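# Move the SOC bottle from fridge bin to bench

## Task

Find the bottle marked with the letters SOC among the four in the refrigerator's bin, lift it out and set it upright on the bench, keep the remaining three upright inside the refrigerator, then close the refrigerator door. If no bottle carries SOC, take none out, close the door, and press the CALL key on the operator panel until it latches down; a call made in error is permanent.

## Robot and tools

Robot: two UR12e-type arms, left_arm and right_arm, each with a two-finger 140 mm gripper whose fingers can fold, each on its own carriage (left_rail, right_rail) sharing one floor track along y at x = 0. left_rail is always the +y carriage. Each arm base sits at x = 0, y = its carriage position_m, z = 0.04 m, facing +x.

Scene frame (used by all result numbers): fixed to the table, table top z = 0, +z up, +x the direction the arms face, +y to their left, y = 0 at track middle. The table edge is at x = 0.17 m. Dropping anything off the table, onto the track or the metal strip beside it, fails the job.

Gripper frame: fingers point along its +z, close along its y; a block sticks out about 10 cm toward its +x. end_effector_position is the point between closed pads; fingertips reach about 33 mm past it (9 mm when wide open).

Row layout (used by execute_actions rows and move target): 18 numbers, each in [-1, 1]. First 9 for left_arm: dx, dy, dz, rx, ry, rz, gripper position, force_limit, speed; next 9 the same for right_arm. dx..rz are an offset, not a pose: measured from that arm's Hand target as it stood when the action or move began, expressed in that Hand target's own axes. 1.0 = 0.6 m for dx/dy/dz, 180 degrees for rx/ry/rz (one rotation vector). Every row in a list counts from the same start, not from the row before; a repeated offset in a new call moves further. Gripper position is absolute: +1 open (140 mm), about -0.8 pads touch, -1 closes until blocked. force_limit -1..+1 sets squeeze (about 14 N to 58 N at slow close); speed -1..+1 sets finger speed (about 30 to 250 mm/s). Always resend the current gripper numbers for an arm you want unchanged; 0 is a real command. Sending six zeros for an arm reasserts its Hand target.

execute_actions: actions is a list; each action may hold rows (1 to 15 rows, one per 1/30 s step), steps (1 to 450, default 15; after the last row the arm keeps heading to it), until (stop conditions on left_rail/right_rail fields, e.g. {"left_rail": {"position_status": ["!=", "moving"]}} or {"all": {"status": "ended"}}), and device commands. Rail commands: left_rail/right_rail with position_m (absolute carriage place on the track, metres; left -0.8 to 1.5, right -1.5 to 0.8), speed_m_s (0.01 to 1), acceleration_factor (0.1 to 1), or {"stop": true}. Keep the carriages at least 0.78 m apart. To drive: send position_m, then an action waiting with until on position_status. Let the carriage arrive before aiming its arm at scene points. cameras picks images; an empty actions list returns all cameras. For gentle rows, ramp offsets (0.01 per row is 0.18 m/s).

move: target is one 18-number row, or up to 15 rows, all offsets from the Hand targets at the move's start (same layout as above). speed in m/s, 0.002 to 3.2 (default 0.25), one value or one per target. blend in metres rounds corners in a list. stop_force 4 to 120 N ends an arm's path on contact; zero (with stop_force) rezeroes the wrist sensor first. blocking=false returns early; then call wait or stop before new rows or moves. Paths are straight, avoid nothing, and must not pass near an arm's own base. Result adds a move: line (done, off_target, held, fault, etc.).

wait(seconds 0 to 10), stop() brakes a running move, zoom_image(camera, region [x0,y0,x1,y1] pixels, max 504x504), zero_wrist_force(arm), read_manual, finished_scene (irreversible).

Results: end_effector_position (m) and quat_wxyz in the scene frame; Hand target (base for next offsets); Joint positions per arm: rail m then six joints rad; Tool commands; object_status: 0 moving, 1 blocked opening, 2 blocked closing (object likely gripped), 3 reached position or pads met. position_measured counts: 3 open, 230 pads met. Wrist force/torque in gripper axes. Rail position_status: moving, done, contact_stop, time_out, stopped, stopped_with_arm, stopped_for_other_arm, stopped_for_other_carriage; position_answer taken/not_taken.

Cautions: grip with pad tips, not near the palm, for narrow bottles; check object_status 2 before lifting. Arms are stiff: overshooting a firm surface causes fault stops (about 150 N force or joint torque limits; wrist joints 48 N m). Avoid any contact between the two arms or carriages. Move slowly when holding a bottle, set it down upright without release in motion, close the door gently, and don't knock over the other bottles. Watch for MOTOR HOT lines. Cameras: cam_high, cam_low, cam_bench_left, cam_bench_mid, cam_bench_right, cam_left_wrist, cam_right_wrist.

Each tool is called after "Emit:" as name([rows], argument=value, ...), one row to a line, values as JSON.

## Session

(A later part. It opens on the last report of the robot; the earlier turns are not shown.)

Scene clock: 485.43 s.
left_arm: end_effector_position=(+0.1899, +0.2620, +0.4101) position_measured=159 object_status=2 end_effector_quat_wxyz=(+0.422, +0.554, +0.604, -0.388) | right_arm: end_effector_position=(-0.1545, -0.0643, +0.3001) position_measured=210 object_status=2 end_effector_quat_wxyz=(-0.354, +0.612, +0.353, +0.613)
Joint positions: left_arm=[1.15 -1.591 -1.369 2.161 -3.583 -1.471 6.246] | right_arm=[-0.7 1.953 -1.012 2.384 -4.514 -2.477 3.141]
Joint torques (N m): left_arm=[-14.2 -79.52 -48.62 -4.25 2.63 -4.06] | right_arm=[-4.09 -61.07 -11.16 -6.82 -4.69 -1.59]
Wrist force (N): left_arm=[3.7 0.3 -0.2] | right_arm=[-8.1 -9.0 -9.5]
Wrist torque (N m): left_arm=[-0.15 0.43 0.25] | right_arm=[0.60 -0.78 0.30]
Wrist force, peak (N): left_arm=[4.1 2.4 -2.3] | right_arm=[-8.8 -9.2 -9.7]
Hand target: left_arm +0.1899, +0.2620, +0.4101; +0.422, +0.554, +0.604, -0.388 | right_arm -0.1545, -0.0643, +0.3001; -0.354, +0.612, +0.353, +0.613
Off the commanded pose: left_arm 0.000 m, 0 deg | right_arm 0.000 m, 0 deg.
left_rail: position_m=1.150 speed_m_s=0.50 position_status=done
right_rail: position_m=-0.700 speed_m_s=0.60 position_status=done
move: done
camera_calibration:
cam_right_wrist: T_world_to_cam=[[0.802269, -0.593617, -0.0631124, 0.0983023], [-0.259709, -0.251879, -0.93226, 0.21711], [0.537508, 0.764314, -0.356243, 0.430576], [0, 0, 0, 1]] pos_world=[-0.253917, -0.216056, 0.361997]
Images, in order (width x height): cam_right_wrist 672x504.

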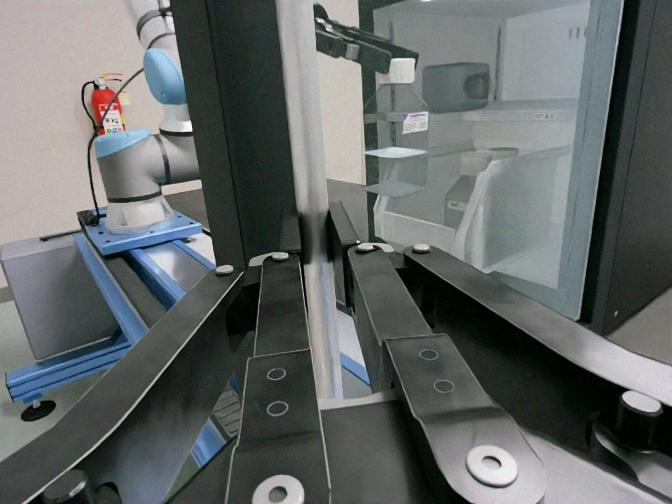

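Emit:
move([
  [0.1645, 0.0782, -0.8907, 0, 0, 0, -1, -0.05, -1, 0,0,0,0,0,0,-0.98,0.0,-1],
  [0.0110, 0.9323, -0.956, 0, 0, 0, -1, -0.05, -1, 0,0,0,0,0,0,-0.98,0.0,-1],
], speed=0.28, blend=[0.08, 0], cameras=["cam_bench_left", "cam_bench_mid", "cam_high"])

Emit:
zoom_image(camera="cam_bench_left", region=[60, 0, 260, 200])

Scene clock: 493.13 s.
left_arm: end_effector_position=(+0.6580, +0.8525, +0.5871) position_measured=159 object_status=2 end_effector_quat_wxyz=(+0.488, +0.390, +0.638, -0.450) | right_arm: end_effector_position=(-0.1545, -0.0643, +0.3001) position_measured=210 object_status=2 end_effector_quat_wxyz=(-0.354, +0.612, +0.353, +0.613)
Joint positions: left_arm=[1.15 -0.264 -1.507 2.104 -3.511 -2.589 6.281] | right_arm=[-0.7 1.953 -1.012 2.384 -4.514 -2.477 3.141]
Joint torques (N m): left_arm=[-14.46 -67.83 -38.18 -0.46 0.87 -2.76] | right_arm=[-5.07 -60.62 -12.97 -7.07 -4.56 -1.72]
Wrist force (N): left_arm=[4.0 1.7 -2.3] | right_arm=[-7.3 -8.8 -9.6]
Wrist torque (N m): left_arm=[-0.03 0.54 0.08] | right_arm=[0.66 -0.77 0.30]
Wrist force, peak (N): left_arm=[4.7 12.7 4.4] | right_arm=[-8.9 -8.9 -9.8]
Hand target: left_arm +0.6579, +0.8525, +0.5871; +0.488, +0.390, +0.638, -0.450 (not the last commanded pose) | right_arm -0.1545, -0.0643, +0.3001; -0.354, +0.612, +0.353, +0.613
Off the commanded pose: left_arm 0.045 m, 22 deg | right_arm 0.000 m, 0 deg.
left_rail: position_m=1.150 speed_m_s=0.50 position_status=done
right_rail: position_m=-0.700 speed_m_s=0.60 position_status=done
move: held (left_arm; a check stopped the path); limits=held
pose unreachable (left arm): on one or more control steps of this call, first in action 0 (counted from 0), this arm could not follow its commanded pose, so it was not sent that pose on those steps. It may still have moved: this result reports where it is.
cause: moving toward the commanded pose would bring two parts of the arm too close to each other (its gripper and another part of the arm, with joints 5 (wrist 1) to 7 (wrist 3) between them, 13 mm apart when it was first held).
Images, in order (width x height): cam_high 672x504, cam_bench_left 672x504, cam_bench_mid 672x504.

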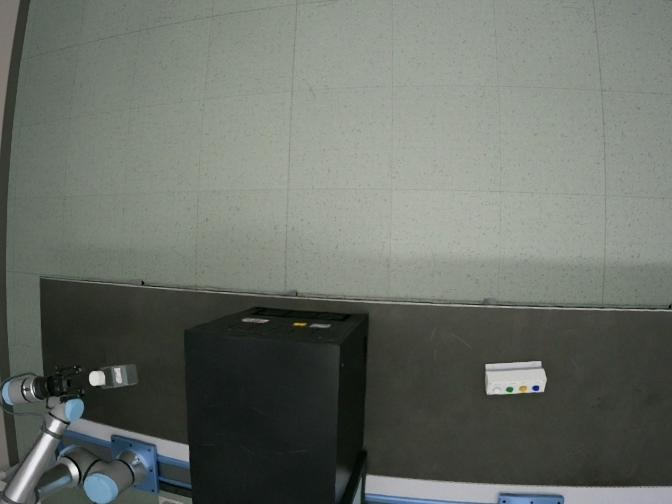

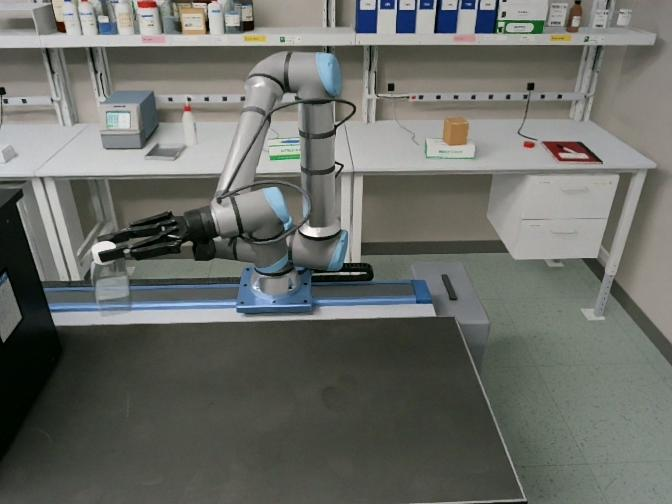

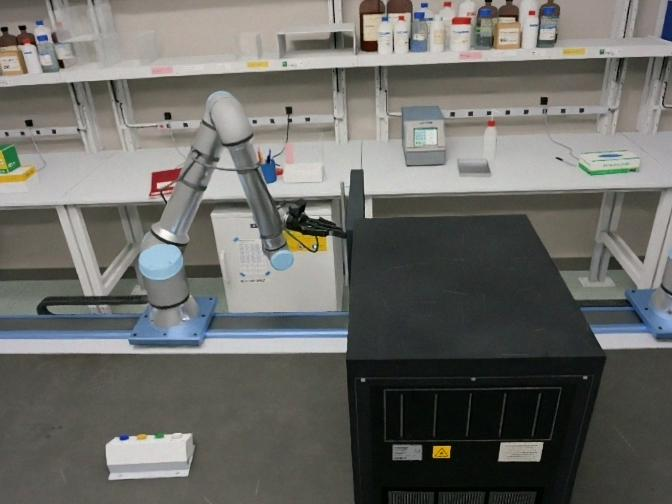

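Scaled by 2.520 from the camera's 672x504 image, which has a finer 960x720 frame.

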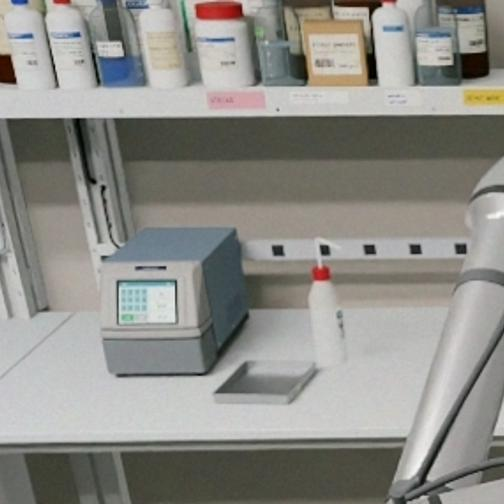

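Emit:
zoom_image(camera="cam_bench_left", region=[70, 220, 160, 330])

Emit:
zoom_image(camera="cam_high", region=[70, 350, 150, 400])

Scaled by 4.582 from the camera's 672x504 image, which has a finer 960x720 frame.

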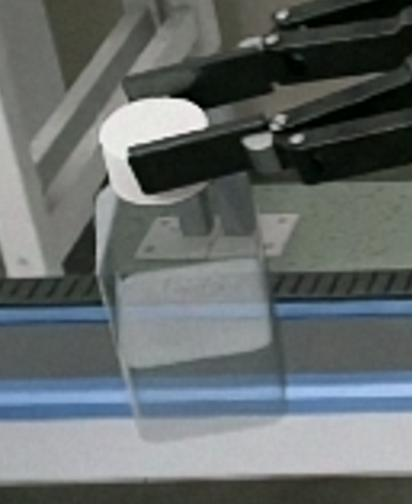

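Scaled by 6.300 from the camera's 672x504 image, which has a finer 960x720 frame.

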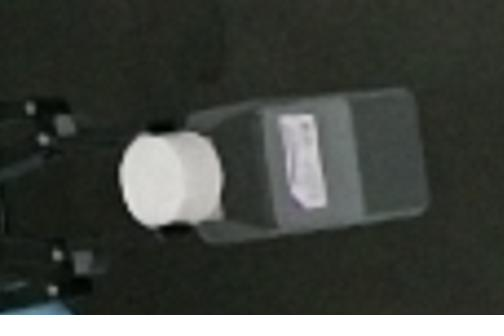

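Emit:
zoom_image(camera="cam_bench_left", region=[90, 265, 135, 315])

Scaled by 10.080 from the camera's 672x504 image, which has a finer 960x720 frame.

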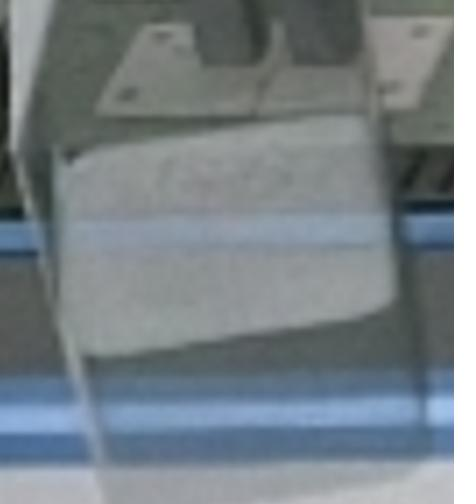

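Emit:
move(target=[0.3553, -0.3984, 0.0793, -0.404, 0.0232, -0.0418, -1, -0.05, -1, 0,0,0,0,0,0,-0.98,0.0,-1], speed=0.25, cameras=["cam_left_wrist", "cam_bench_left"])

Emit:
zoom_image(camera="cam_bench_left", region=[60, 220, 260, 400])

Scene clock: 499.60 s.
left_arm: end_effector_position=(+0.4000, +0.7501, +0.4203) position_measured=159 object_status=2 end_effector_quat_wxyz=(+0.573, +0.000, +0.819, +0.000) | right_arm: end_effector_position=(-0.1545, -0.0643, +0.3001) position_measured=210 object_status=2 end_effector_quat_wxyz=(-0.354, +0.612, +0.353, +0.613)
Joint positions: left_arm=[1.15 -1.814 -2.044 2.333 -1.277 -0.423 4.086] | right_arm=[-0.7 1.953 -1.012 2.384 -4.514 -2.477 3.141]
Joint torques (N m): left_arm=[-14.48 -0.7 -58.9 -0.34 1.3 -3.57] | right_arm=[-3.1 -61.37 -12 -7 -4.7 -1.34]
Wrist force (N): left_arm=[3.0 1.0 -0.5] | right_arm=[-8.5 -9.2 -9.2]
Wrist torque (N m): left_arm=[0.02 0.64 0.29] | right_arm=[0.58 -0.70 0.31]
Wrist force, peak (N): left_arm=[6.1 1.8 -1.9] | right_arm=[-8.8 -9.2 -9.6]
Hand target: left_arm +0.3999, +0.7500, +0.4203; +0.573, +0.000, +0.819, +0.000 | right_arm -0.1545, -0.0643, +0.3001; -0.354, +0.612, +0.353, +0.613
Off the commanded pose: left_arm 0.000 m, 0 deg | right_arm 0.000 m, 0 deg.
left_rail: position_m=1.150 speed_m_s=0.50 position_status=done
right_rail: position_m=-0.700 speed_m_s=0.60 position_status=done
move: done
camera_calibration:
cam_left_wrist: T_world_to_cam=[[-0.0618304, 0.991394, 0.115393, -0.772636], [-0.00317023, -0.115809, 0.993266, -0.335775], [0.998082, 0.0610482, 0.0103034, -0.27286], [0, 0, 0, 1]] pos_world=[0.2235, 0.743758, 0.425482]
Images, in order (width x height): cam_bench_left 672x504, cam_left_wrist 672x504.

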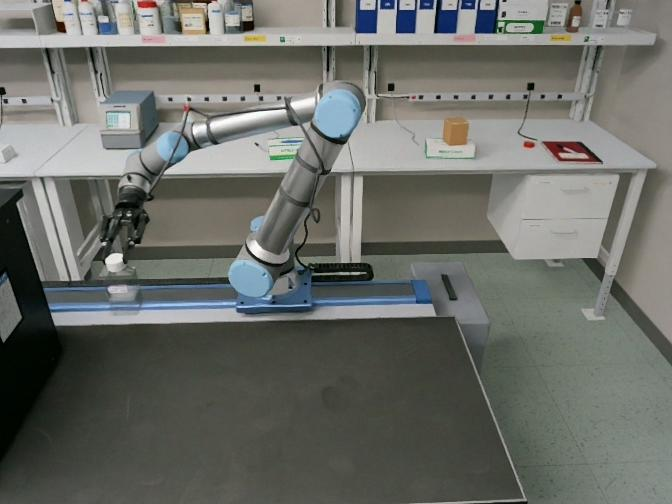

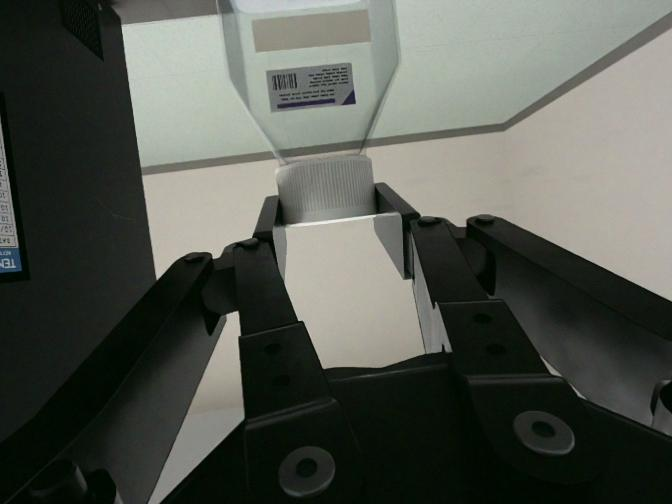

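Scaled by 2.520 from the camera's 672x504 image, which has a finer 960x720 frame.

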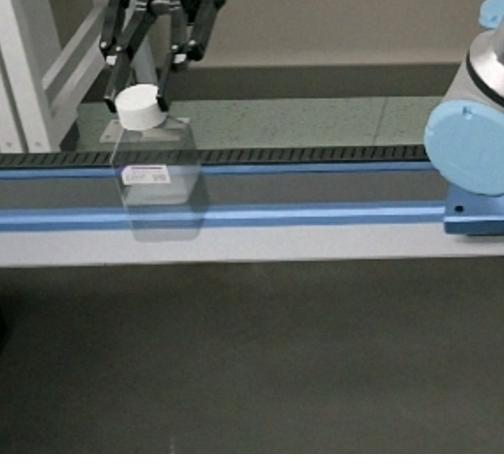

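Emit:
zoom_image(camera="cam_left_wrist", region=[210, 0, 410, 130])

Emit:
zoom_image(camera="cam_bench_left", region=[95, 245, 150, 320])

Scaled by 2.520 from the camera's 672x504 image, which has a finer 960x720 frame.

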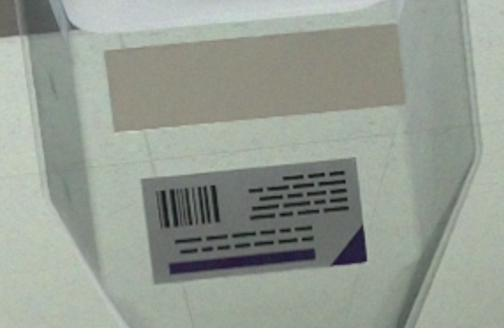

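Scaled by 6.720 from the camera's 672x504 image, which has a finer 960x720 frame.

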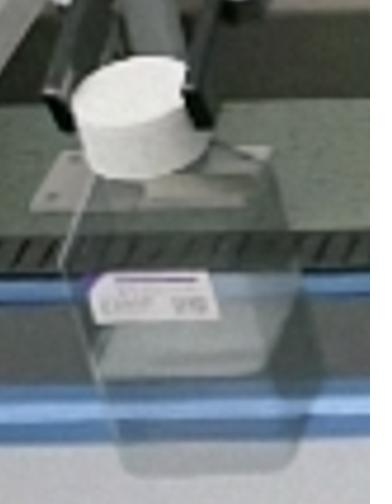

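Emit:
move(target=[0.4103, 0, 0.1493, 0, 0, 0, -1, -0.05, -1, 0,0,0,0,0,0,-0.98,0.0,-1], speed=0.2)

Emit:
move(target=[0.0376, 0, 0.0137, 0, 0, 0, -1, -0.05, -1, 0,0,0,0,0,0,-0.98,0.0,-1], speed=0.015, stop_force=5, cameras=["cam_left_wrist", "cam_bench_left"])

Scene clock: 504.97 s.
left_arm: end_effector_position=(+0.3997, +0.7500, +0.1584) position_measured=159 object_status=2 end_effector_quat_wxyz=(+0.573, +0.000, +0.819, +0.000) | right_arm: end_effector_position=(-0.1545, -0.0643, +0.3001) position_measured=210 object_status=2 end_effector_quat_wxyz=(-0.354, +0.612, +0.353, +0.613)
Joint positions: left_arm=[1.15 -1.815 -1.608 2.643 -2.021 -0.424 4.084] | right_arm=[-0.7 1.953 -1.012 2.384 -4.514 -2.477 3.141]
Joint torques (N m): left_arm=[10.17 23.56 5.04 -8.23 -23.37 4.33] | right_arm=[-0.1 -60.01 -11.92 -6.49 -4.39 -1.37]
Wrist force (N): left_arm=[-113.1 24.3 -60.7] | right_arm=[-7.5 -9.0 -9.5]
Wrist torque (N m): left_arm=[-0.74 -1.77 0.26] | right_arm=[0.62 -0.66 0.30]
Wrist force, peak (N): left_arm=[-113.1 24.3 -60.7] | right_arm=[-8.7 -9.0 -9.9]
Hand target: left_arm +0.3997, +0.7501, +0.1583; +0.573, +0.000, +0.819, +0.000 | right_arm -0.1545, -0.0643, +0.3001; -0.354, +0.612, +0.353, +0.613
Off the commanded pose: left_arm 0.000 m, 0 deg | right_arm 0.000 m, 0 deg.
left_rail: position_m=1.150 speed_m_s=0.50 position_status=done
right_rail: position_m=-0.700 speed_m_s=0.60 position_status=done
move: done

Scene clock: 505.50 s.
left_arm: end_effector_position=(+0.3997, +0.7501, +0.1584) position_measured=159 object_status=2 end_effector_quat_wxyz=(+0.573, +0.000, +0.819, +0.000) | right_arm: end_effector_position=(-0.1545, -0.0643, +0.3001) position_measured=210 object_status=2 end_effector_quat_wxyz=(-0.354, +0.612, +0.353, +0.613)
Joint positions: left_arm=[1.15 -1.815 -1.608 2.643 -2.021 -0.424 4.084] | right_arm=[-0.7 1.953 -1.012 2.384 -4.514 -2.477 3.141]
Joint torques (N m): left_arm=[6.27 4.86 -2.98 -2.05 -22.29 1.74] | right_arm=[-0.91 -60.09 -11.74 -6.98 -4.56 -1.26]
Wrist force (N): left_arm=[-109.5 21.3 -59.1] | right_arm=[-8.3 -9.3 -9.4]
Wrist torque (N m): left_arm=[-0.55 -1.71 0.16] | right_arm=[0.55 -0.65 0.30]
Wrist force, peak (N): left_arm=[-110.4 22.4 -59.5] | right_arm=[-8.5 -9.2 -9.3]
Hand target: left_arm +0.3997, +0.7501, +0.1584; +0.573, +0.000, +0.819, +0.000 (not the last commanded pose) | right_arm -0.1545, -0.0643, +0.3001; -0.354, +0.612, +0.353, +0.613
Off the commanded pose: left_arm 0.024 m, 0 deg | right_arm 0.000 m, 0 deg.
left_rail: position_m=1.150 speed_m_s=0.50 position_status=done
right_rail: position_m=-0.700 speed_m_s=0.60 position_status=done
move: contact (left_arm)
camera_calibration:
cam_left_wrist: T_world_to_cam=[[-0.0619638, 0.991387, 0.115377, -0.742483], [-0.00345676, -0.115811, 0.993265, -0.0754626], [0.998072, 0.0611477, 0.0106031, -0.269988], [0, 0, 0, 1]] pos_world=[0.2232, 0.743858, 0.163482]
Images, in order (width x height): cam_bench_left 672x504, cam_left_wrist 672x504.

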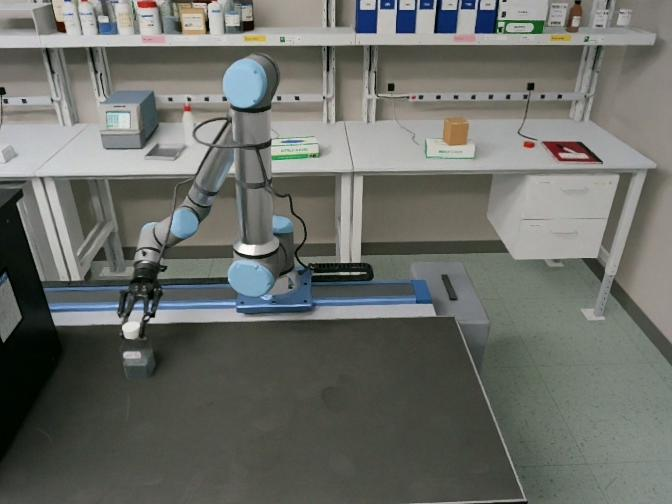

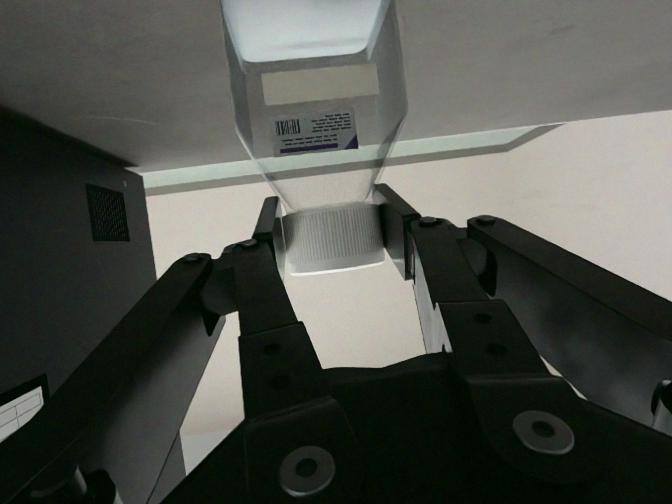

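Emit:
move(target=[-0.0063, 0, -0.0023, 0, 0, 0, -1, -0.05, -1, 0,0,0,0,0,0,-0.98,0.0,-1], speed=0.02)

Scene clock: 506.60 s.
left_arm: end_effector_position=(+0.3997, +0.7501, +0.1623) position_measured=159 object_status=2 end_effector_quat_wxyz=(+0.573, +0.000, +0.819, +0.000) | right_arm: end_effector_position=(-0.1545, -0.0643, +0.3001) position_measured=210 object_status=2 end_effector_quat_wxyz=(-0.354, +0.612, +0.353, +0.613)
Joint positions: left_arm=[1.15 -1.815 -1.619 2.641 -2.006 -0.424 4.084] | right_arm=[-0.7 1.953 -1.012 2.384 -4.514 -2.477 3.141]
Joint torques (N m): left_arm=[9.11 -39.39 -36.76 0.07 5.06 2] | right_arm=[0.29 -60.67 -13.43 -6.93 -4.49 -1.46]
Wrist force (N): left_arm=[3.5 1.8 -1.5] | right_arm=[-8.2 -8.5 -9.6]
Wrist torque (N m): left_arm=[0.19 0.48 -0.04] | right_arm=[0.72 -0.72 0.31]
Wrist force, peak (N): left_arm=[-110.4 21.4 -59.5] | right_arm=[-8.6 -9.1 -9.6]
Hand target: left_arm +0.3997, +0.7501, +0.1625; +0.573, +0.000, +0.819, +0.000 | right_arm -0.1545, -0.0643, +0.3001; -0.354, +0.612, +0.353, +0.613
Off the commanded pose: left_arm 0.000 m, 0 deg | right_arm 0.000 m, 0 deg.
left_rail: position_m=1.150 speed_m_s=0.50 position_status=done
right_rail: position_m=-0.700 speed_m_s=0.60 position_status=done
move: done

Emit:
move(target=[0.0094, 0, 0.0034, 0, 0, 0, -1, -0.05, -1, 0,0,0,0,0,0,-0.98,0.0,-1], speed=0.008, stop_force=4)

Scene clock: 508.17 s.
left_arm: end_effector_position=(+0.3997, +0.7500, +0.1613) position_measured=159 object_status=2 end_effector_quat_wxyz=(+0.573, +0.000, +0.819, +0.000) | right_arm: end_effector_position=(-0.1545, -0.0643, +0.3001) position_measured=210 object_status=2 end_effector_quat_wxyz=(-0.354, +0.612, +0.353, +0.613)
Joint positions: left_arm=[1.15 -1.815 -1.616 2.641 -2.01 -0.424 4.084] | right_arm=[-0.7 1.953 -1.012 2.384 -4.514 -2.477 3.141]
Joint torques (N m): left_arm=[-3.47 -43.04 -36.5 -0.54 1.82 3.64] | right_arm=[0.36 -59.72 -11.88 -7.07 -4.43 -1.26]
Wrist force (N): left_arm=[2.0 1.0 -2.0] | right_arm=[-7.9 -8.9 -9.3]
Wrist torque (N m): left_arm=[0.11 0.49 -0.08] | right_arm=[0.62 -0.64 0.30]
Wrist force, peak (N): left_arm=[-8.1 3.3 -5.8] | right_arm=[-8.7 -9.5 -9.6]
Hand target: left_arm +0.3997, +0.7500, +0.1613; +0.573, +0.000, +0.819, +0.000 (not the last commanded pose) | right_arm -0.1545, -0.0643, +0.3001; -0.354, +0.612, +0.353, +0.613
Off the commanded pose: left_arm 0.005 m, 0 deg | right_arm 0.000 m, 0 deg.
left_rail: position_m=1.150 speed_m_s=0.50 position_status=done
right_rail: position_m=-0.700 speed_m_s=0.60 position_status=done
move: contact (left_arm)

Emit:
execute_actions([
  {"rows": [[0.0008,0,0.0003,0,0,0,-1,-0.05,-1,0,0,0,0,0,0,-0.98,0.0,-1]], "steps": 6},
  {"rows": [[0,0,0,0,0,0,-0.05,-0.05,-1,0,0,0,0,0,0,-0.98,0.0,-1]], "steps": 25},
])

Emit:
move(target=[0, 0, -0.2, 0, 0, 0, -0.05, -0.05, -1, 0,0,0,0,0,0,-0.98,0.0,-1], speed=0.15, cameras=["cam_left_wrist", "cam_bench_left"])

Emit:
zoom_image(camera="cam_left_wrist", region=[220, 60, 420, 280])

Emit:
zoom_image(camera="cam_bench_left", region=[100, 300, 180, 400])

Scene clock: 510.00 s.
left_arm: end_effector_position=(+0.3997, +0.7500, +0.1608) position_measured=135 object_status=3 end_effector_quat_wxyz=(+0.573, +0.000, +0.819, +0.000) | right_arm: end_effector_position=(-0.1545, -0.0643, +0.3001) position_measured=210 object_status=2 end_effector_quat_wxyz=(-0.354, +0.612, +0.353, +0.613)
Joint positions: left_arm=[1.15 -1.815 -1.615 2.642 -2.012 -0.424 4.084] | right_arm=[-0.7 1.953 -1.012 2.384 -4.514 -2.477 3.141]
Joint torques (N m): left_arm=[2.93 -12.94 -20.77 -6.03 2 3.94] | right_arm=[1.27 -58.42 -12.59 -6.5 -4.56 -1.36]
Wrist force (N): left_arm=[-0.1 1.7 -2.5] | right_arm=[-8.5 -8.8 -9.1]
Wrist torque (N m): left_arm=[0.16 0.43 -0.01] | right_arm=[0.66 -0.69 0.30]
Wrist force, peak (N): left_arm=[-10.1 4.6 -6.3] | right_arm=[-8.4 -8.9 -10.0]
Hand target: left_arm +0.3997, +0.7500, +0.1608; +0.573, +0.000, +0.819, +0.000 | right_arm -0.1545, -0.0643, +0.3001; -0.354, +0.612, +0.353, +0.613
Off the commanded pose: left_arm 0.000 m, 0 deg | right_arm 0.000 m, 0 deg.
left_rail: position_m=1.150 speed_m_s=0.50 position_status=done
right_rail: position_m=-0.700 speed_m_s=0.60 position_status=done

Scene clock: 511.67 s.
left_arm: end_effector_position=(+0.2870, +0.7500, +0.2019) position_measured=135 object_status=3 end_effector_quat_wxyz=(+0.573, +0.000, +0.819, +0.000) | right_arm: end_effector_position=(-0.1545, -0.0643, +0.3001) position_measured=210 object_status=2 end_effector_quat_wxyz=(-0.354, +0.612, +0.353, +0.613)
Joint positions: left_arm=[1.15 -2.102 -1.75 2.544 -1.419 -0.626 3.67] | right_arm=[-0.7 1.953 -1.012 2.384 -4.514 -2.477 3.141]
Joint torques (N m): left_arm=[-14.65 -34.69 -41.14 1.5 0.41 -3.3] | right_arm=[1.21 -59.22 -12.13 -7.17 -4.41 -1.37]
Wrist force (N): left_arm=[0.1 1.6 -2.5] | right_arm=[-7.4 -8.9 -9.1]
Wrist torque (N m): left_arm=[0.08 0.33 0.18] | right_arm=[0.63 -0.81 0.31]
Wrist force, peak (N): left_arm=[-0.1 1.8 -4.6] | right_arm=[-8.8 -9.4 -9.9]
Hand target: left_arm +0.2870, +0.7500, +0.2019; +0.573, +0.000, +0.819, +0.000 | right_arm -0.1545, -0.0643, +0.3001; -0.354, +0.612, +0.353, +0.613
Off the commanded pose: left_arm 0.000 m, 0 deg | right_arm 0.000 m, 0 deg.
left_rail: position_m=1.150 speed_m_s=0.50 position_status=done
right_rail: position_m=-0.700 speed_m_s=0.60 position_status=done
move: done
camera_calibration:
cam_left_wrist: T_world_to_cam=[[-0.0619496, 0.991411, 0.115181, -0.754365], [-0.00336766, -0.11561, 0.993289, -0.119235], [0.998074, 0.0611459, 0.0105007, -0.157938], [0, 0, 0, 1]] pos_world=[0.1105, 0.743758, 0.206982]
Images, in order (width x height): cam_bench_left 672x504, cam_left_wrist 672x504.

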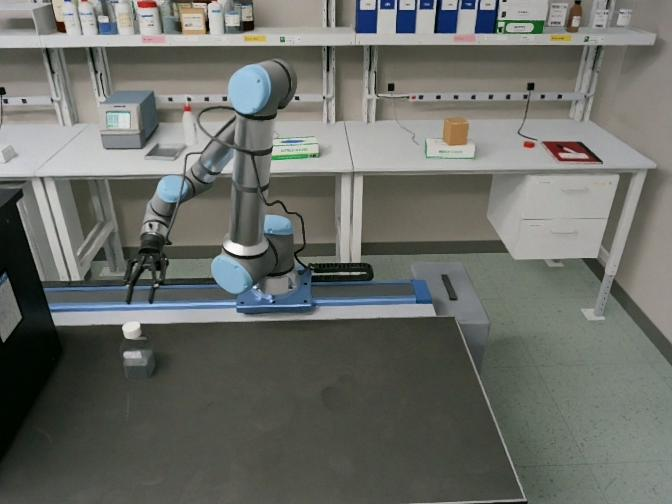

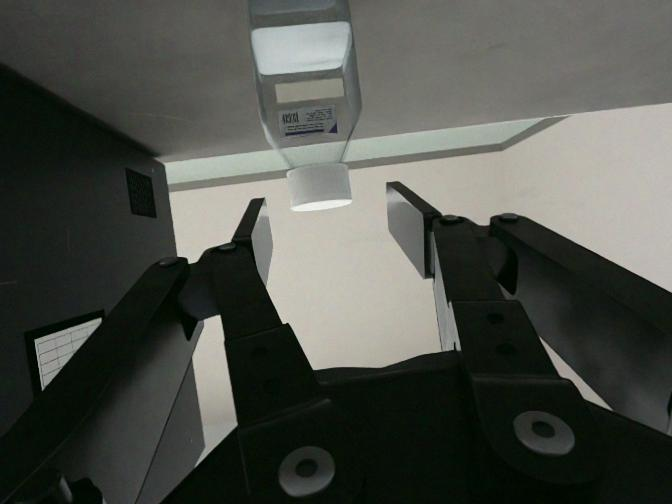

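Scaled by 2.291 from the camera's 672x504 image, which has a finer 960x720 frame.

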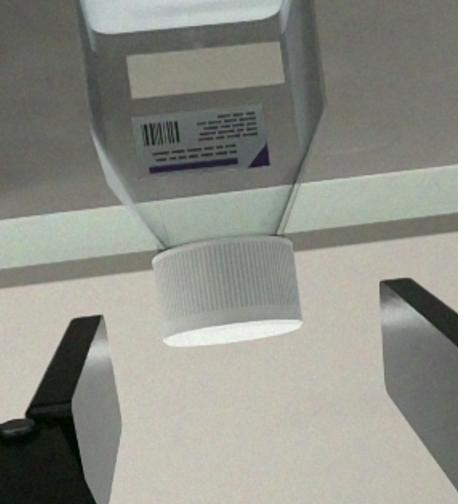

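Scaled by 5.040 from the camera's 672x504 image, which has a finer 960x720 frame.

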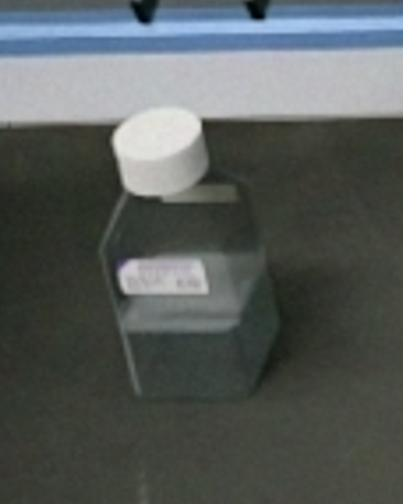

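Emit:
execute_actions([
  {"left_rail": {"position_m": 1.45, "speed_m_s": 0.6, "acceleration_factor": 0.5}, "steps": 150, "until": {"left_rail": {"position_status": ["!=", "moving"]}}},
])

Emit:
move(target=[0.064, -0.2883, 0.2237, 0.4072, 0, 0.1482, -0.05, -0.05, -1, 0,0,0,0,0,0,-0.98,0.0,-1], speed=0.3, cameras=["cam_left_wrist", "cam_bench_left"])

Emit:
zoom_image(camera="cam_left_wrist", region=[220, 0, 460, 250])

Scene clock: 514.63 s.
left_arm: end_effector_position=(+0.2870, +1.0500, +0.2019) position_measured=135 object_status=3 end_effector_quat_wxyz=(+0.573, +0.000, +0.819, +0.000) | right_arm: end_effector_position=(-0.1545, -0.0643, +0.3001) position_measured=210 object_status=2 end_effector_quat_wxyz=(-0.354, +0.612, +0.353, +0.613)
Joint positions: left_arm=[1.45 -2.102 -1.75 2.544 -1.418 -0.627 3.67] | right_arm=[-0.7 1.953 -1.012 2.384 -4.514 -2.477 3.141]
Joint torques (N m): left_arm=[-6.34 -20.24 -29.46 -0.61 2.76 -3.9] | right_arm=[1.3 -59.51 -12.22 -6.86 -4.48 -1.46]
Wrist force (N): left_arm=[-0.2 1.6 -2.3] | right_arm=[-7.7 -8.3 -9.8]
Wrist torque (N m): left_arm=[0.09 0.38 0.17] | right_arm=[0.77 -0.63 0.29]
Wrist force, peak (N): left_arm=[0.0 3.2 -3.2] | right_arm=[-8.7 -9.5 -9.6]
Hand target: left_arm +0.2870, +1.0500, +0.2019; +0.573, +0.000, +0.819, +0.000 | right_arm -0.1545, -0.0643, +0.3001; -0.354, +0.612, +0.353, +0.613
Tool commands: left_gripper/position=-0.05 left_gripper/force_limit=-0.05 left_gripper/speed=-1.0 right_gripper/position=-0.98 right_gripper/force_limit=+0.0 right_gripper/speed=-1.0
Off the commanded pose: left_arm 0.000 m, 0 deg | right_arm 0.000 m, 0 deg.
left_rail: position_m=1.450 speed_m_s=0.60 position_status=done
right_rail: position_m=-0.700 speed_m_s=0.60 position_status=done

Scene clock: 518.60 s.
left_arm: end_effector_position=(+0.3993, +0.8768, +0.1198) position_measured=135 object_status=3 end_effector_quat_wxyz=(+0.442, +0.479, +0.659, -0.376) | right_arm: end_effector_position=(-0.1545, -0.0643, +0.3001) position_measured=210 object_status=2 end_effector_quat_wxyz=(-0.354, +0.612, +0.353, +0.613)
Joint positions: left_arm=[1.45 -1.11 -0.864 2.542 -4.479 -1.781 6.281] | right_arm=[-0.7 1.953 -1.012 2.384 -4.514 -2.477 3.141]
Joint torques (N m): left_arm=[11.9 -50.99 -9.03 -7.95 -1.4 3.91] | right_arm=[1.63 -58.85 -13.11 -6.86 -4.21 -1.22]
Wrist force (N): left_arm=[0.6 1.2 -2.8] | right_arm=[-8.4 -9.1 -9.4]
Wrist torque (N m): left_arm=[0.01 0.28 -0.03] | right_arm=[0.59 -0.65 0.30]
Wrist force, peak (N): left_arm=[0.0 3.3 -3.5] | right_arm=[-8.2 -9.1 -9.8]
Hand target: left_arm +0.3999, +0.8770, +0.1198; +0.445, +0.515, +0.637, -0.361 | right_arm -0.1545, -0.0643, +0.3001; -0.354, +0.612, +0.353, +0.613
Off the commanded pose: left_arm 0.001 m, 5 deg | right_arm 0.000 m, 0 deg.
left_rail: position_m=1.450 speed_m_s=0.60 position_status=done
right_rail: position_m=-0.700 speed_m_s=0.60 position_status=done
joint sent to its limit (left arm) — joint 7 (wrist 3), upper limit.
move: off_target (left_arm); limits=paced
camera_calibration:
cam_left_wrist: T_world_to_cam=[[0.946292, 0.320442, 0.0429859, -0.669268], [-0.047751, 0.0070235, 0.998835, -0.113225], [0.319767, -0.947242, 0.0219477, 0.876717], [0, 0, 0, 1]] pos_world=[0.347571, 1.04572, 0.12262]
Images, in order (width x height): cam_bench_left 672x504, cam_left_wrist 672x504.

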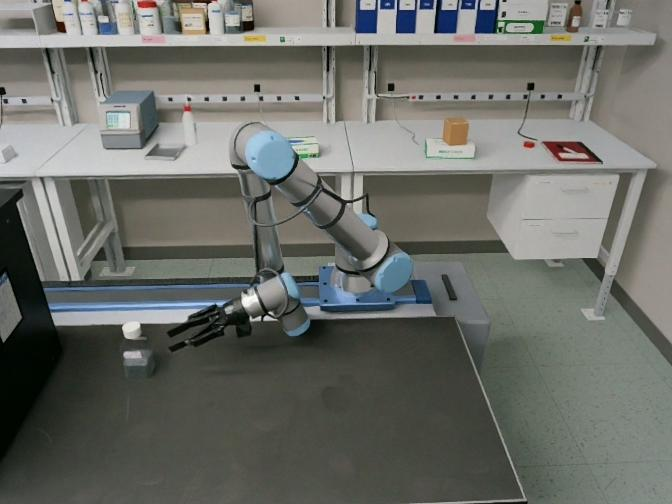

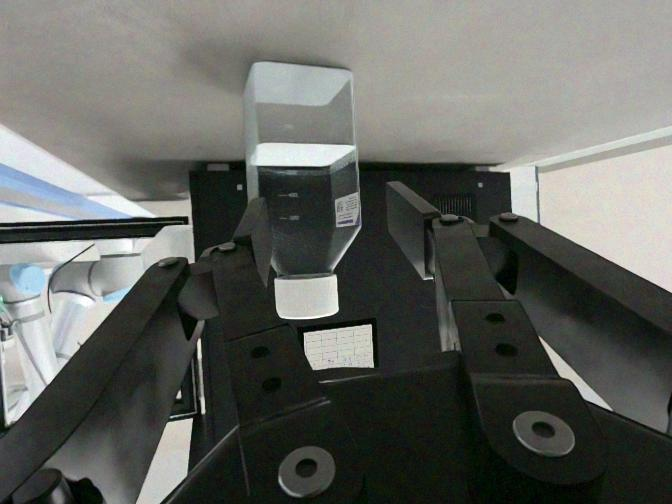

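Scaled by 2.016 from the camera's 672x504 image, which has a finer 960x720 frame.

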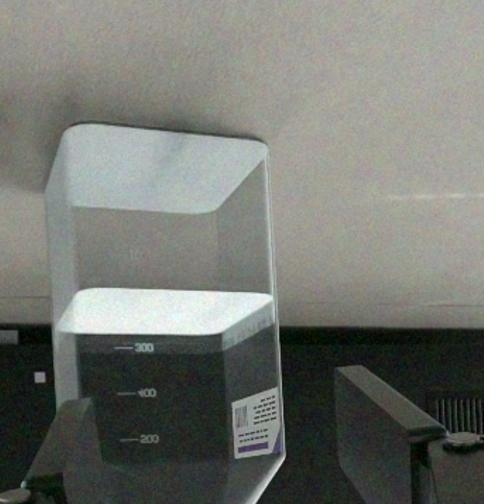

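Emit:
move(target=[-0.0183, -0.1238, -0.3483, -0.4068, -0.0007, -0.1482, -0.05, -0.05, -1, 0,0,0,0,0,0,-0.98,0.0,-1], speed=0.3)

Emit:
execute_actions([
  {"left_rail": {"position_m": 1.15, "speed_m_s": 0.6, "acceleration_factor": 0.6}, "steps": 150, "until": {"left_rail": {"position_status": ["!=", "moving"]}}},
], cameras=["cam_left_wrist"])

Emit:
zoom_image(camera="cam_left_wrist", region=[250, 60, 380, 160])

Scene clock: 528.10 s.
left_arm: end_effector_position=(+0.3433, +0.9632, +0.1650) position_measured=135 object_status=3 end_effector_quat_wxyz=(+0.539, +0.278, +0.763, -0.226) | right_arm: end_effector_position=(-0.1545, -0.0643, +0.3001) position_measured=210 object_status=2 end_effector_quat_wxyz=(-0.354, +0.612, +0.353, +0.613)
Joint positions: left_arm=[1.45 -1.843 -0.914 2.872 -4.466 -0.567 5.681] | right_arm=[-0.7 1.953 -1.012 2.384 -4.514 -2.477 3.141]
Joint torques (N m): left_arm=[12.66 -35.01 5.21 -7.39 0.58 4.24] | right_arm=[4.29 -59.23 -12.44 -7.16 -4.24 -1.47]
Wrist force (N): left_arm=[0.9 1.7 -3.6] | right_arm=[-7.8 -8.7 -9.1]
Wrist torque (N m): left_arm=[0.10 0.22 -0.07] | right_arm=[0.67 -0.74 0.31]
Wrist force, peak (N): left_arm=[1.3 0.6 -7.3] | right_arm=[-8.6 -9.5 -9.8]
Hand target: left_arm +0.3434, +0.9632, +0.1650; +0.539, +0.278, +0.763, -0.226 (not the last commanded pose) | right_arm -0.1545, -0.0643, +0.3001; -0.354, +0.612, +0.353, +0.613
Off the commanded pose: left_arm 0.110 m, 42 deg | right_arm 0.000 m, 0 deg.
left_rail: position_m=1.450 speed_m_s=0.60 position_status=done
right_rail: position_m=-0.700 speed_m_s=0.60 position_status=done
move: held (left_arm; a check stopped the path); limits=held
pose unreachable (left arm): on one or more control steps of this call, first in action 0 (counted from 0), this arm could not follow its commanded pose, so it was not sent that pose on those steps. It may still have moved: this result reports where it is.
cause: moving toward the commanded pose would bring two parts of the arm too close to each other (joints 4 (elbow) and 5 (wrist 1) lie between them).

Scene clock: 529.67 s.
left_arm: end_effector_position=(+0.3434, +0.6632, +0.1650) position_measured=135 object_status=3 end_effector_quat_wxyz=(+0.539, +0.278, +0.763, -0.226) | right_arm: end_effector_position=(-0.1545, -0.0643, +0.3001) position_measured=210 object_status=2 end_effector_quat_wxyz=(-0.354, +0.612, +0.353, +0.613)
Joint positions: left_arm=[1.15 -1.842 -0.914 2.872 -4.467 -0.568 5.682] | right_arm=[-0.7 1.953 -1.012 2.384 -4.514 -2.477 3.141]
Joint torques (N m): left_arm=[5.52 -47.45 20.14 -7.12 2.08 3.73] | right_arm=[2.61 -60.53 -12.32 -6.82 -4.21 -1.22]
Wrist force (N): left_arm=[0.9 1.9 -3.4] | right_arm=[-8.1 -8.6 -9.3]
Wrist torque (N m): left_arm=[0.13 0.24 -0.07] | right_arm=[0.69 -0.68 0.30]
Wrist force, peak (N): left_arm=[1.4 2.8 -4.4] | right_arm=[-8.5 -9.3 -9.7]
Hand target: left_arm +0.3434, +0.6632, +0.1650; +0.539, +0.278, +0.763, -0.226 (not the last commanded pose) | right_arm -0.1545, -0.0643, +0.3001; -0.354, +0.612, +0.353, +0.613
Tool commands: left_gripper/position=-0.05 left_gripper/force_limit=-0.05 left_gripper/speed=-1.0 right_gripper/position=-0.98 right_gripper/force_limit=+0.0 right_gripper/speed=-1.0
Off the commanded pose: left_arm 0.110 m, 42 deg | right_arm 0.000 m, 0 deg.
left_rail: position_m=1.150 speed_m_s=0.60 position_status=done
right_rail: position_m=-0.700 speed_m_s=0.60 position_status=done
camera_calibration:
cam_left_wrist: T_world_to_cam=[[0.616243, 0.784587, 0.0683169, -0.748587], [-0.0686165, -0.0329272, 0.9971, -0.125586], [0.784561, -0.619144, 0.0335445, 0.31221], [0, 0, 0, 1]] pos_world=[0.207747, 0.776499, 0.16589]
Images, in order (width x height): cam_left_wrist 672x504.

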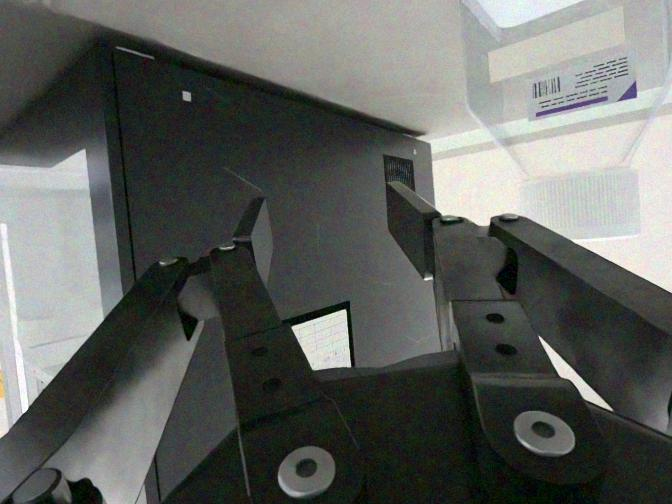

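Scaled by 3.877 from the camera's 672x504 image, which has a finer 960x720 frame.

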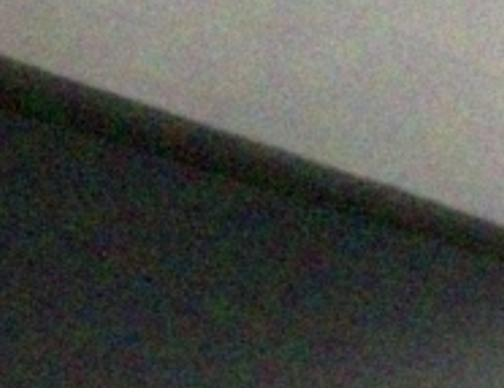

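Emit:
move(target=[-0.3678, -0.1765, -0.1259, 0, 0, 0, -0.05, -0.05, -1, 0,0,0,0,0,0,-0.98,0.0,-1], speed=0.25, cameras=["cam_bench_left"])

Scene clock: 534.13 s.
left_arm: end_effector_position=(+0.2788, +0.5933, +0.4028) position_measured=135 object_status=3 end_effector_quat_wxyz=(+0.539, +0.278, +0.763, -0.226) | right_arm: end_effector_position=(-0.1545, -0.0643, +0.3001) position_measured=210 object_status=2 end_effector_quat_wxyz=(-0.354, +0.612, +0.353, +0.613)
Joint positions: left_arm=[1.15 -1.985 -1.974 2.648 -3.017 -0.459 5.491] | right_arm=[-0.7 1.953 -1.012 2.384 -4.514 -2.477 3.141]
Joint torques (N m): left_arm=[-13.77 -21.53 -50 -1.41 0.25 -3.78] | right_arm=[4.5 -58.95 -12.97 -6.72 -4.38 -0.77]
Wrist force (N): left_arm=[0.5 1.4 -3.3] | right_arm=[-7.6 -9.2 -9.5]
Wrist torque (N m): left_arm=[0.01 0.28 0.21] | right_arm=[0.57 -0.69 0.31]
Wrist force, peak (N): left_arm=[2.2 2.6 -3.1] | right_arm=[-8.7 -9.1 -9.8]
Hand target: left_arm +0.2788, +0.5933, +0.4028; +0.539, +0.278, +0.763, -0.226 | right_arm -0.1545, -0.0643, +0.3001; -0.354, +0.612, +0.353, +0.613
Off the commanded pose: left_arm 0.000 m, 0 deg | right_arm 0.000 m, 0 deg.
left_rail: position_m=1.150 speed_m_s=0.60 position_status=done
right_rail: position_m=-0.700 speed_m_s=0.60 position_status=done
move: done
Images, in order (width x height): cam_bench_left 672x504.

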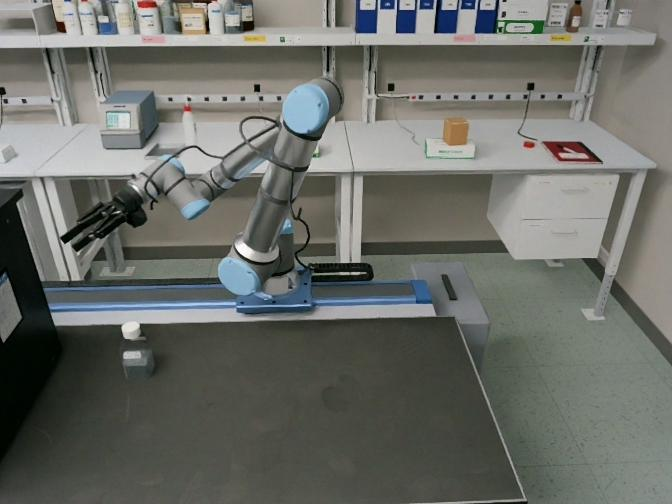

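Emit:
move([
  [0.0389, 0.0867, -0.1135, -0.2244, 0.0022, -0.0639, -0.05, -0.05, -1, 0,0,0,0,0,0,-0.98,0.0,-1],
  [0.3577, 0.2243, -0.059, -0.2244, 0.0022, -0.0639, -0.05, -0.05, -1, 0,0,0,0,0,0,-0.98,0.0,-1],
], speed=0.22, cameras=["cam_left_wrist"])

Emit:
zoom_image(camera="cam_left_wrist", region=[220, 60, 420, 260])

Scene clock: 539.00 s.
left_arm: end_effector_position=(+0.2869, +0.7549, +0.2048) position_measured=135 object_status=3 end_effector_quat_wxyz=(+0.574, +0.000, +0.819, +0.000) | right_arm: end_effector_position=(-0.1545, -0.0643, +0.3001) position_measured=210 object_status=2 end_effector_quat_wxyz=(-0.354, +0.612, +0.353, +0.613)
Joint positions: left_arm=[1.15 -2.109 -1.765 2.547 -1.399 -0.632 3.66] | right_arm=[-0.7 1.953 -1.012 2.384 -4.514 -2.477 3.141]
Joint torques (N m): left_arm=[10.43 -4.25 -26.5 -3.96 2.92 4.55] | right_arm=[6.22 -59.26 -13.64 -6.98 -3.96 -0.8]
Wrist force (N): left_arm=[0.3 1.4 -2.9] | right_arm=[-8.7 -9.2 -9.4]
Wrist torque (N m): left_arm=[0.05 0.30 -0.11] | right_arm=[0.57 -0.64 0.30]
Wrist force, peak (N): left_arm=[-1.8 1.4 -3.8] | right_arm=[-8.6 -9.4 -9.6]
Hand target: left_arm +0.2869, +0.7549, +0.2047; +0.574, +0.000, +0.819, +0.000 | right_arm -0.1545, -0.0643, +0.3001; -0.354, +0.612, +0.353, +0.613
Off the commanded pose: left_arm 0.000 m, 0 deg | right_arm 0.000 m, 0 deg.
left_rail: position_m=1.150 speed_m_s=0.60 position_status=done
right_rail: position_m=-0.700 speed_m_s=0.60 position_status=done
move: done
camera_calibration:
cam_left_wrist: T_world_to_cam=[[-0.0630758, 0.991398, 0.114683, -0.759121], [-0.00446814, -0.115191, 0.993333, -0.121675], [0.997999, 0.0621428, 0.0116954, -0.159043], [0, 0, 0, 1]] pos_world=[0.110299, 0.748458, 0.209782]
Images, in order (width x height): cam_left_wrist 672x504.

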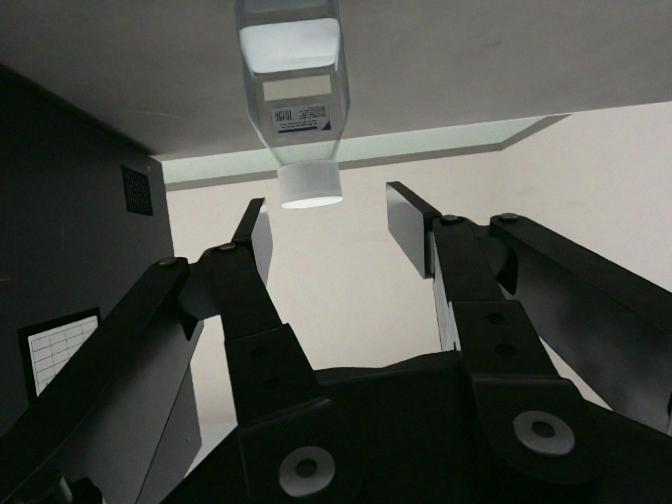

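Scaled by 2.520 from the camera's 672x504 image, which has a finer 960x720 frame.

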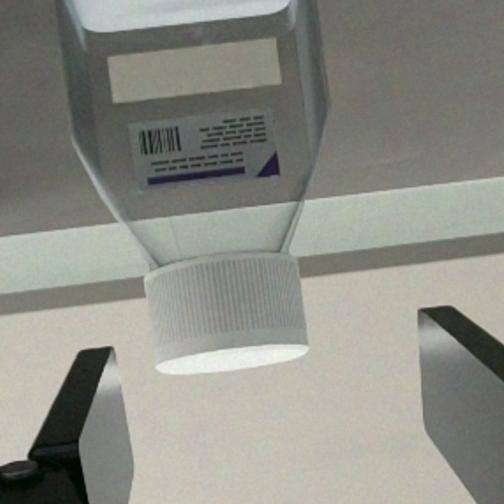

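Emit:
move([
  [-0.008, -0.0167, 0.10, 0, 0, 0, -0.08, -0.05, -1, 0,0,0,0,0,0,-0.98,0.0,-1],
  [-0.008, -0.0167, 0.1869, 0, 0, 0, -0.08, -0.05, -1, 0,0,0,0,0,0,-0.98,0.0,-1],
], speed=[0.12, 0.06], blend=[0.01, 0], stop_force=9, cameras=["cam_left_wrist"])

Emit:
zoom_image(camera="cam_left_wrist", region=[200, 60, 450, 310])

Scene clock: 542.83 s.
left_arm: end_effector_position=(+0.3939, +0.7449, +0.1709) position_measured=139 object_status=3 end_effector_quat_wxyz=(+0.574, +0.000, +0.819, +0.000) | right_arm: end_effector_position=(-0.1545, -0.0643, +0.3001) position_measured=210 object_status=2 end_effector_quat_wxyz=(-0.354, +0.612, +0.353, +0.613)
Joint positions: left_arm=[1.15 -1.827 -1.638 2.622 -1.945 -0.43 4.056] | right_arm=[-0.7 1.953 -1.012 2.384 -4.514 -2.477 3.141]
Joint torques (N m): left_arm=[11.71 -12.43 -22.27 -6.19 4.05 4.23] | right_arm=[6.19 -60.5 -13.18 -6.98 -4.02 -0.64]
Wrist force (N): left_arm=[0.3 1.2 -3.1] | right_arm=[-8.0 -9.0 -9.3]
Wrist torque (N m): left_arm=[0.06 0.33 -0.02] | right_arm=[0.61 -0.60 0.31]
Wrist force, peak (N): left_arm=[0.2 2.2 -3.9] | right_arm=[-8.3 -9.3 -9.8]
Hand target: left_arm +0.3939, +0.7449, +0.1709; +0.574, +0.000, +0.819, +0.000 | right_arm -0.1545, -0.0643, +0.3001; -0.354, +0.612, +0.353, +0.613
Off the commanded pose: left_arm 0.000 m, 0 deg | right_arm 0.000 m, 0 deg.
left_rail: position_m=1.150 speed_m_s=0.60 position_status=done
right_rail: position_m=-0.700 speed_m_s=0.60 position_status=done
move: done
camera_calibration:
cam_left_wrist: T_world_to_cam=[[-0.0630758, 0.991397, 0.114688, -0.738564], [-0.00446787, -0.115196, 0.993333, -0.0886703], [0.997999, 0.0621429, 0.0116955, -0.264911], [0, 0, 0, 1]] pos_world=[0.217399, 0.738458, 0.175882]
Images, in order (width x height): cam_left_wrist 672x504.

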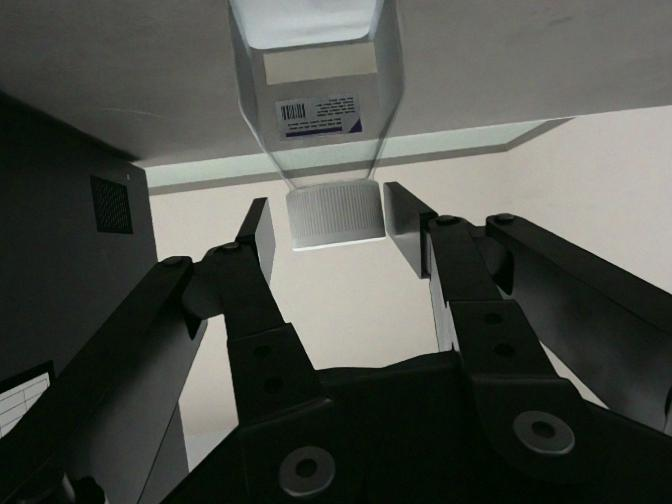

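Scaled by 2.016 from the camera's 672x504 image, which has a finer 960x720 frame.

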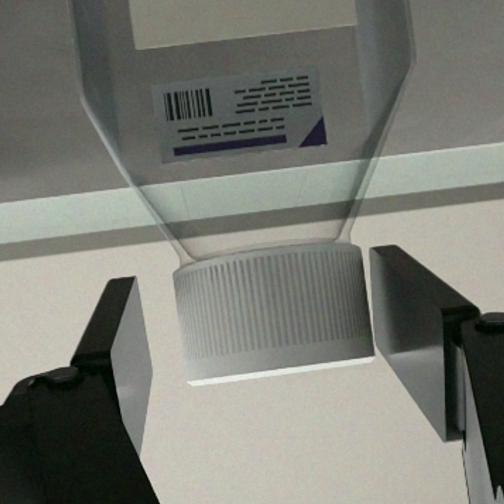

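Emit:
execute_actions([
  {"rows": [[-0.0141,0.005,-0.005,0,0,0,-0.08,-0.05,-1,0,0,0,0,0,0,-0.98,0.0,-1]], "steps": 15},
  {"rows": [[0,0,0,0,0,0,-1,-0.05,-1,0,0,0,0,0,0,-0.98,0.0,-1]], "steps": 42},
], cameras=["cam_left_wrist"])

Scene clock: 545.40 s.
left_arm: end_effector_position=(+0.3940, +0.7479, +0.1799) position_measured=159 object_status=2 end_effector_quat_wxyz=(+0.574, +0.000, +0.819, +0.000) | right_arm: end_effector_position=(-0.1545, -0.0643, +0.3001) position_measured=210 object_status=2 end_effector_quat_wxyz=(-0.354, +0.612, +0.353, +0.613)
Joint positions: left_arm=[1.15 -1.829 -1.669 2.62 -1.908 -0.431 4.053] | right_arm=[-0.7 1.953 -1.012 2.384 -4.514 -2.477 3.141]
Joint torques (N m): left_arm=[-12.43 -38.15 -36.79 -0.17 1.34 -3.49] | right_arm=[6.95 -58.96 -12.35 -6.83 -4.15 -0.32]
Wrist force (N): left_arm=[-1.1 1.8 -4.3] | right_arm=[-7.1 -8.9 -9.3]
Wrist torque (N m): left_arm=[0.09 0.31 0.20] | right_arm=[0.64 -0.73 0.30]
Wrist force, peak (N): left_arm=[-1.1 2.9 -4.4] | right_arm=[-8.4 -9.2 -9.9]
Hand target: left_arm +0.3940, +0.7479, +0.1799; +0.574, +0.000, +0.819, +0.000 | right_arm -0.1545, -0.0643, +0.3001; -0.354, +0.612, +0.353, +0.613
Off the commanded pose: left_arm 0.000 m, 0 deg | right_arm 0.000 m, 0 deg.
left_rail: position_m=1.150 speed_m_s=0.60 position_status=done
right_rail: position_m=-0.700 speed_m_s=0.60 position_status=done
camera_calibration:
cam_left_wrist: T_world_to_cam=[[-0.0630758, 0.991397, 0.114688, -0.742553], [-0.00446787, -0.115196, 0.993333, -0.097165], [0.997999, 0.0621429, 0.0116955, -0.265301], [0, 0, 0, 1]] pos_world=[0.217499, 0.741458, 0.184782]
Images, in order (width x height): cam_left_wrist 672x504.

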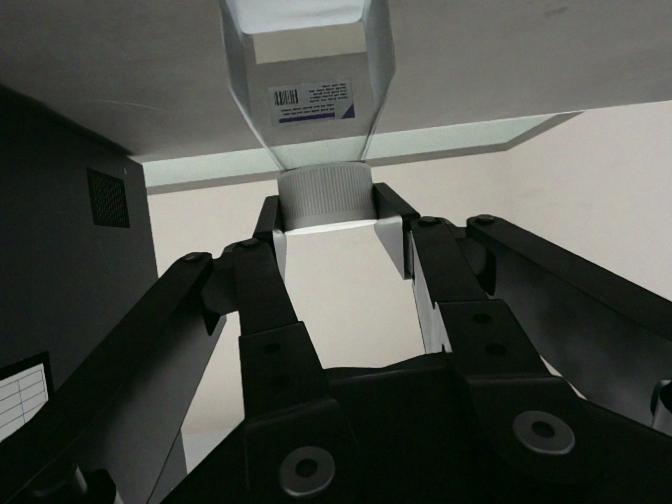

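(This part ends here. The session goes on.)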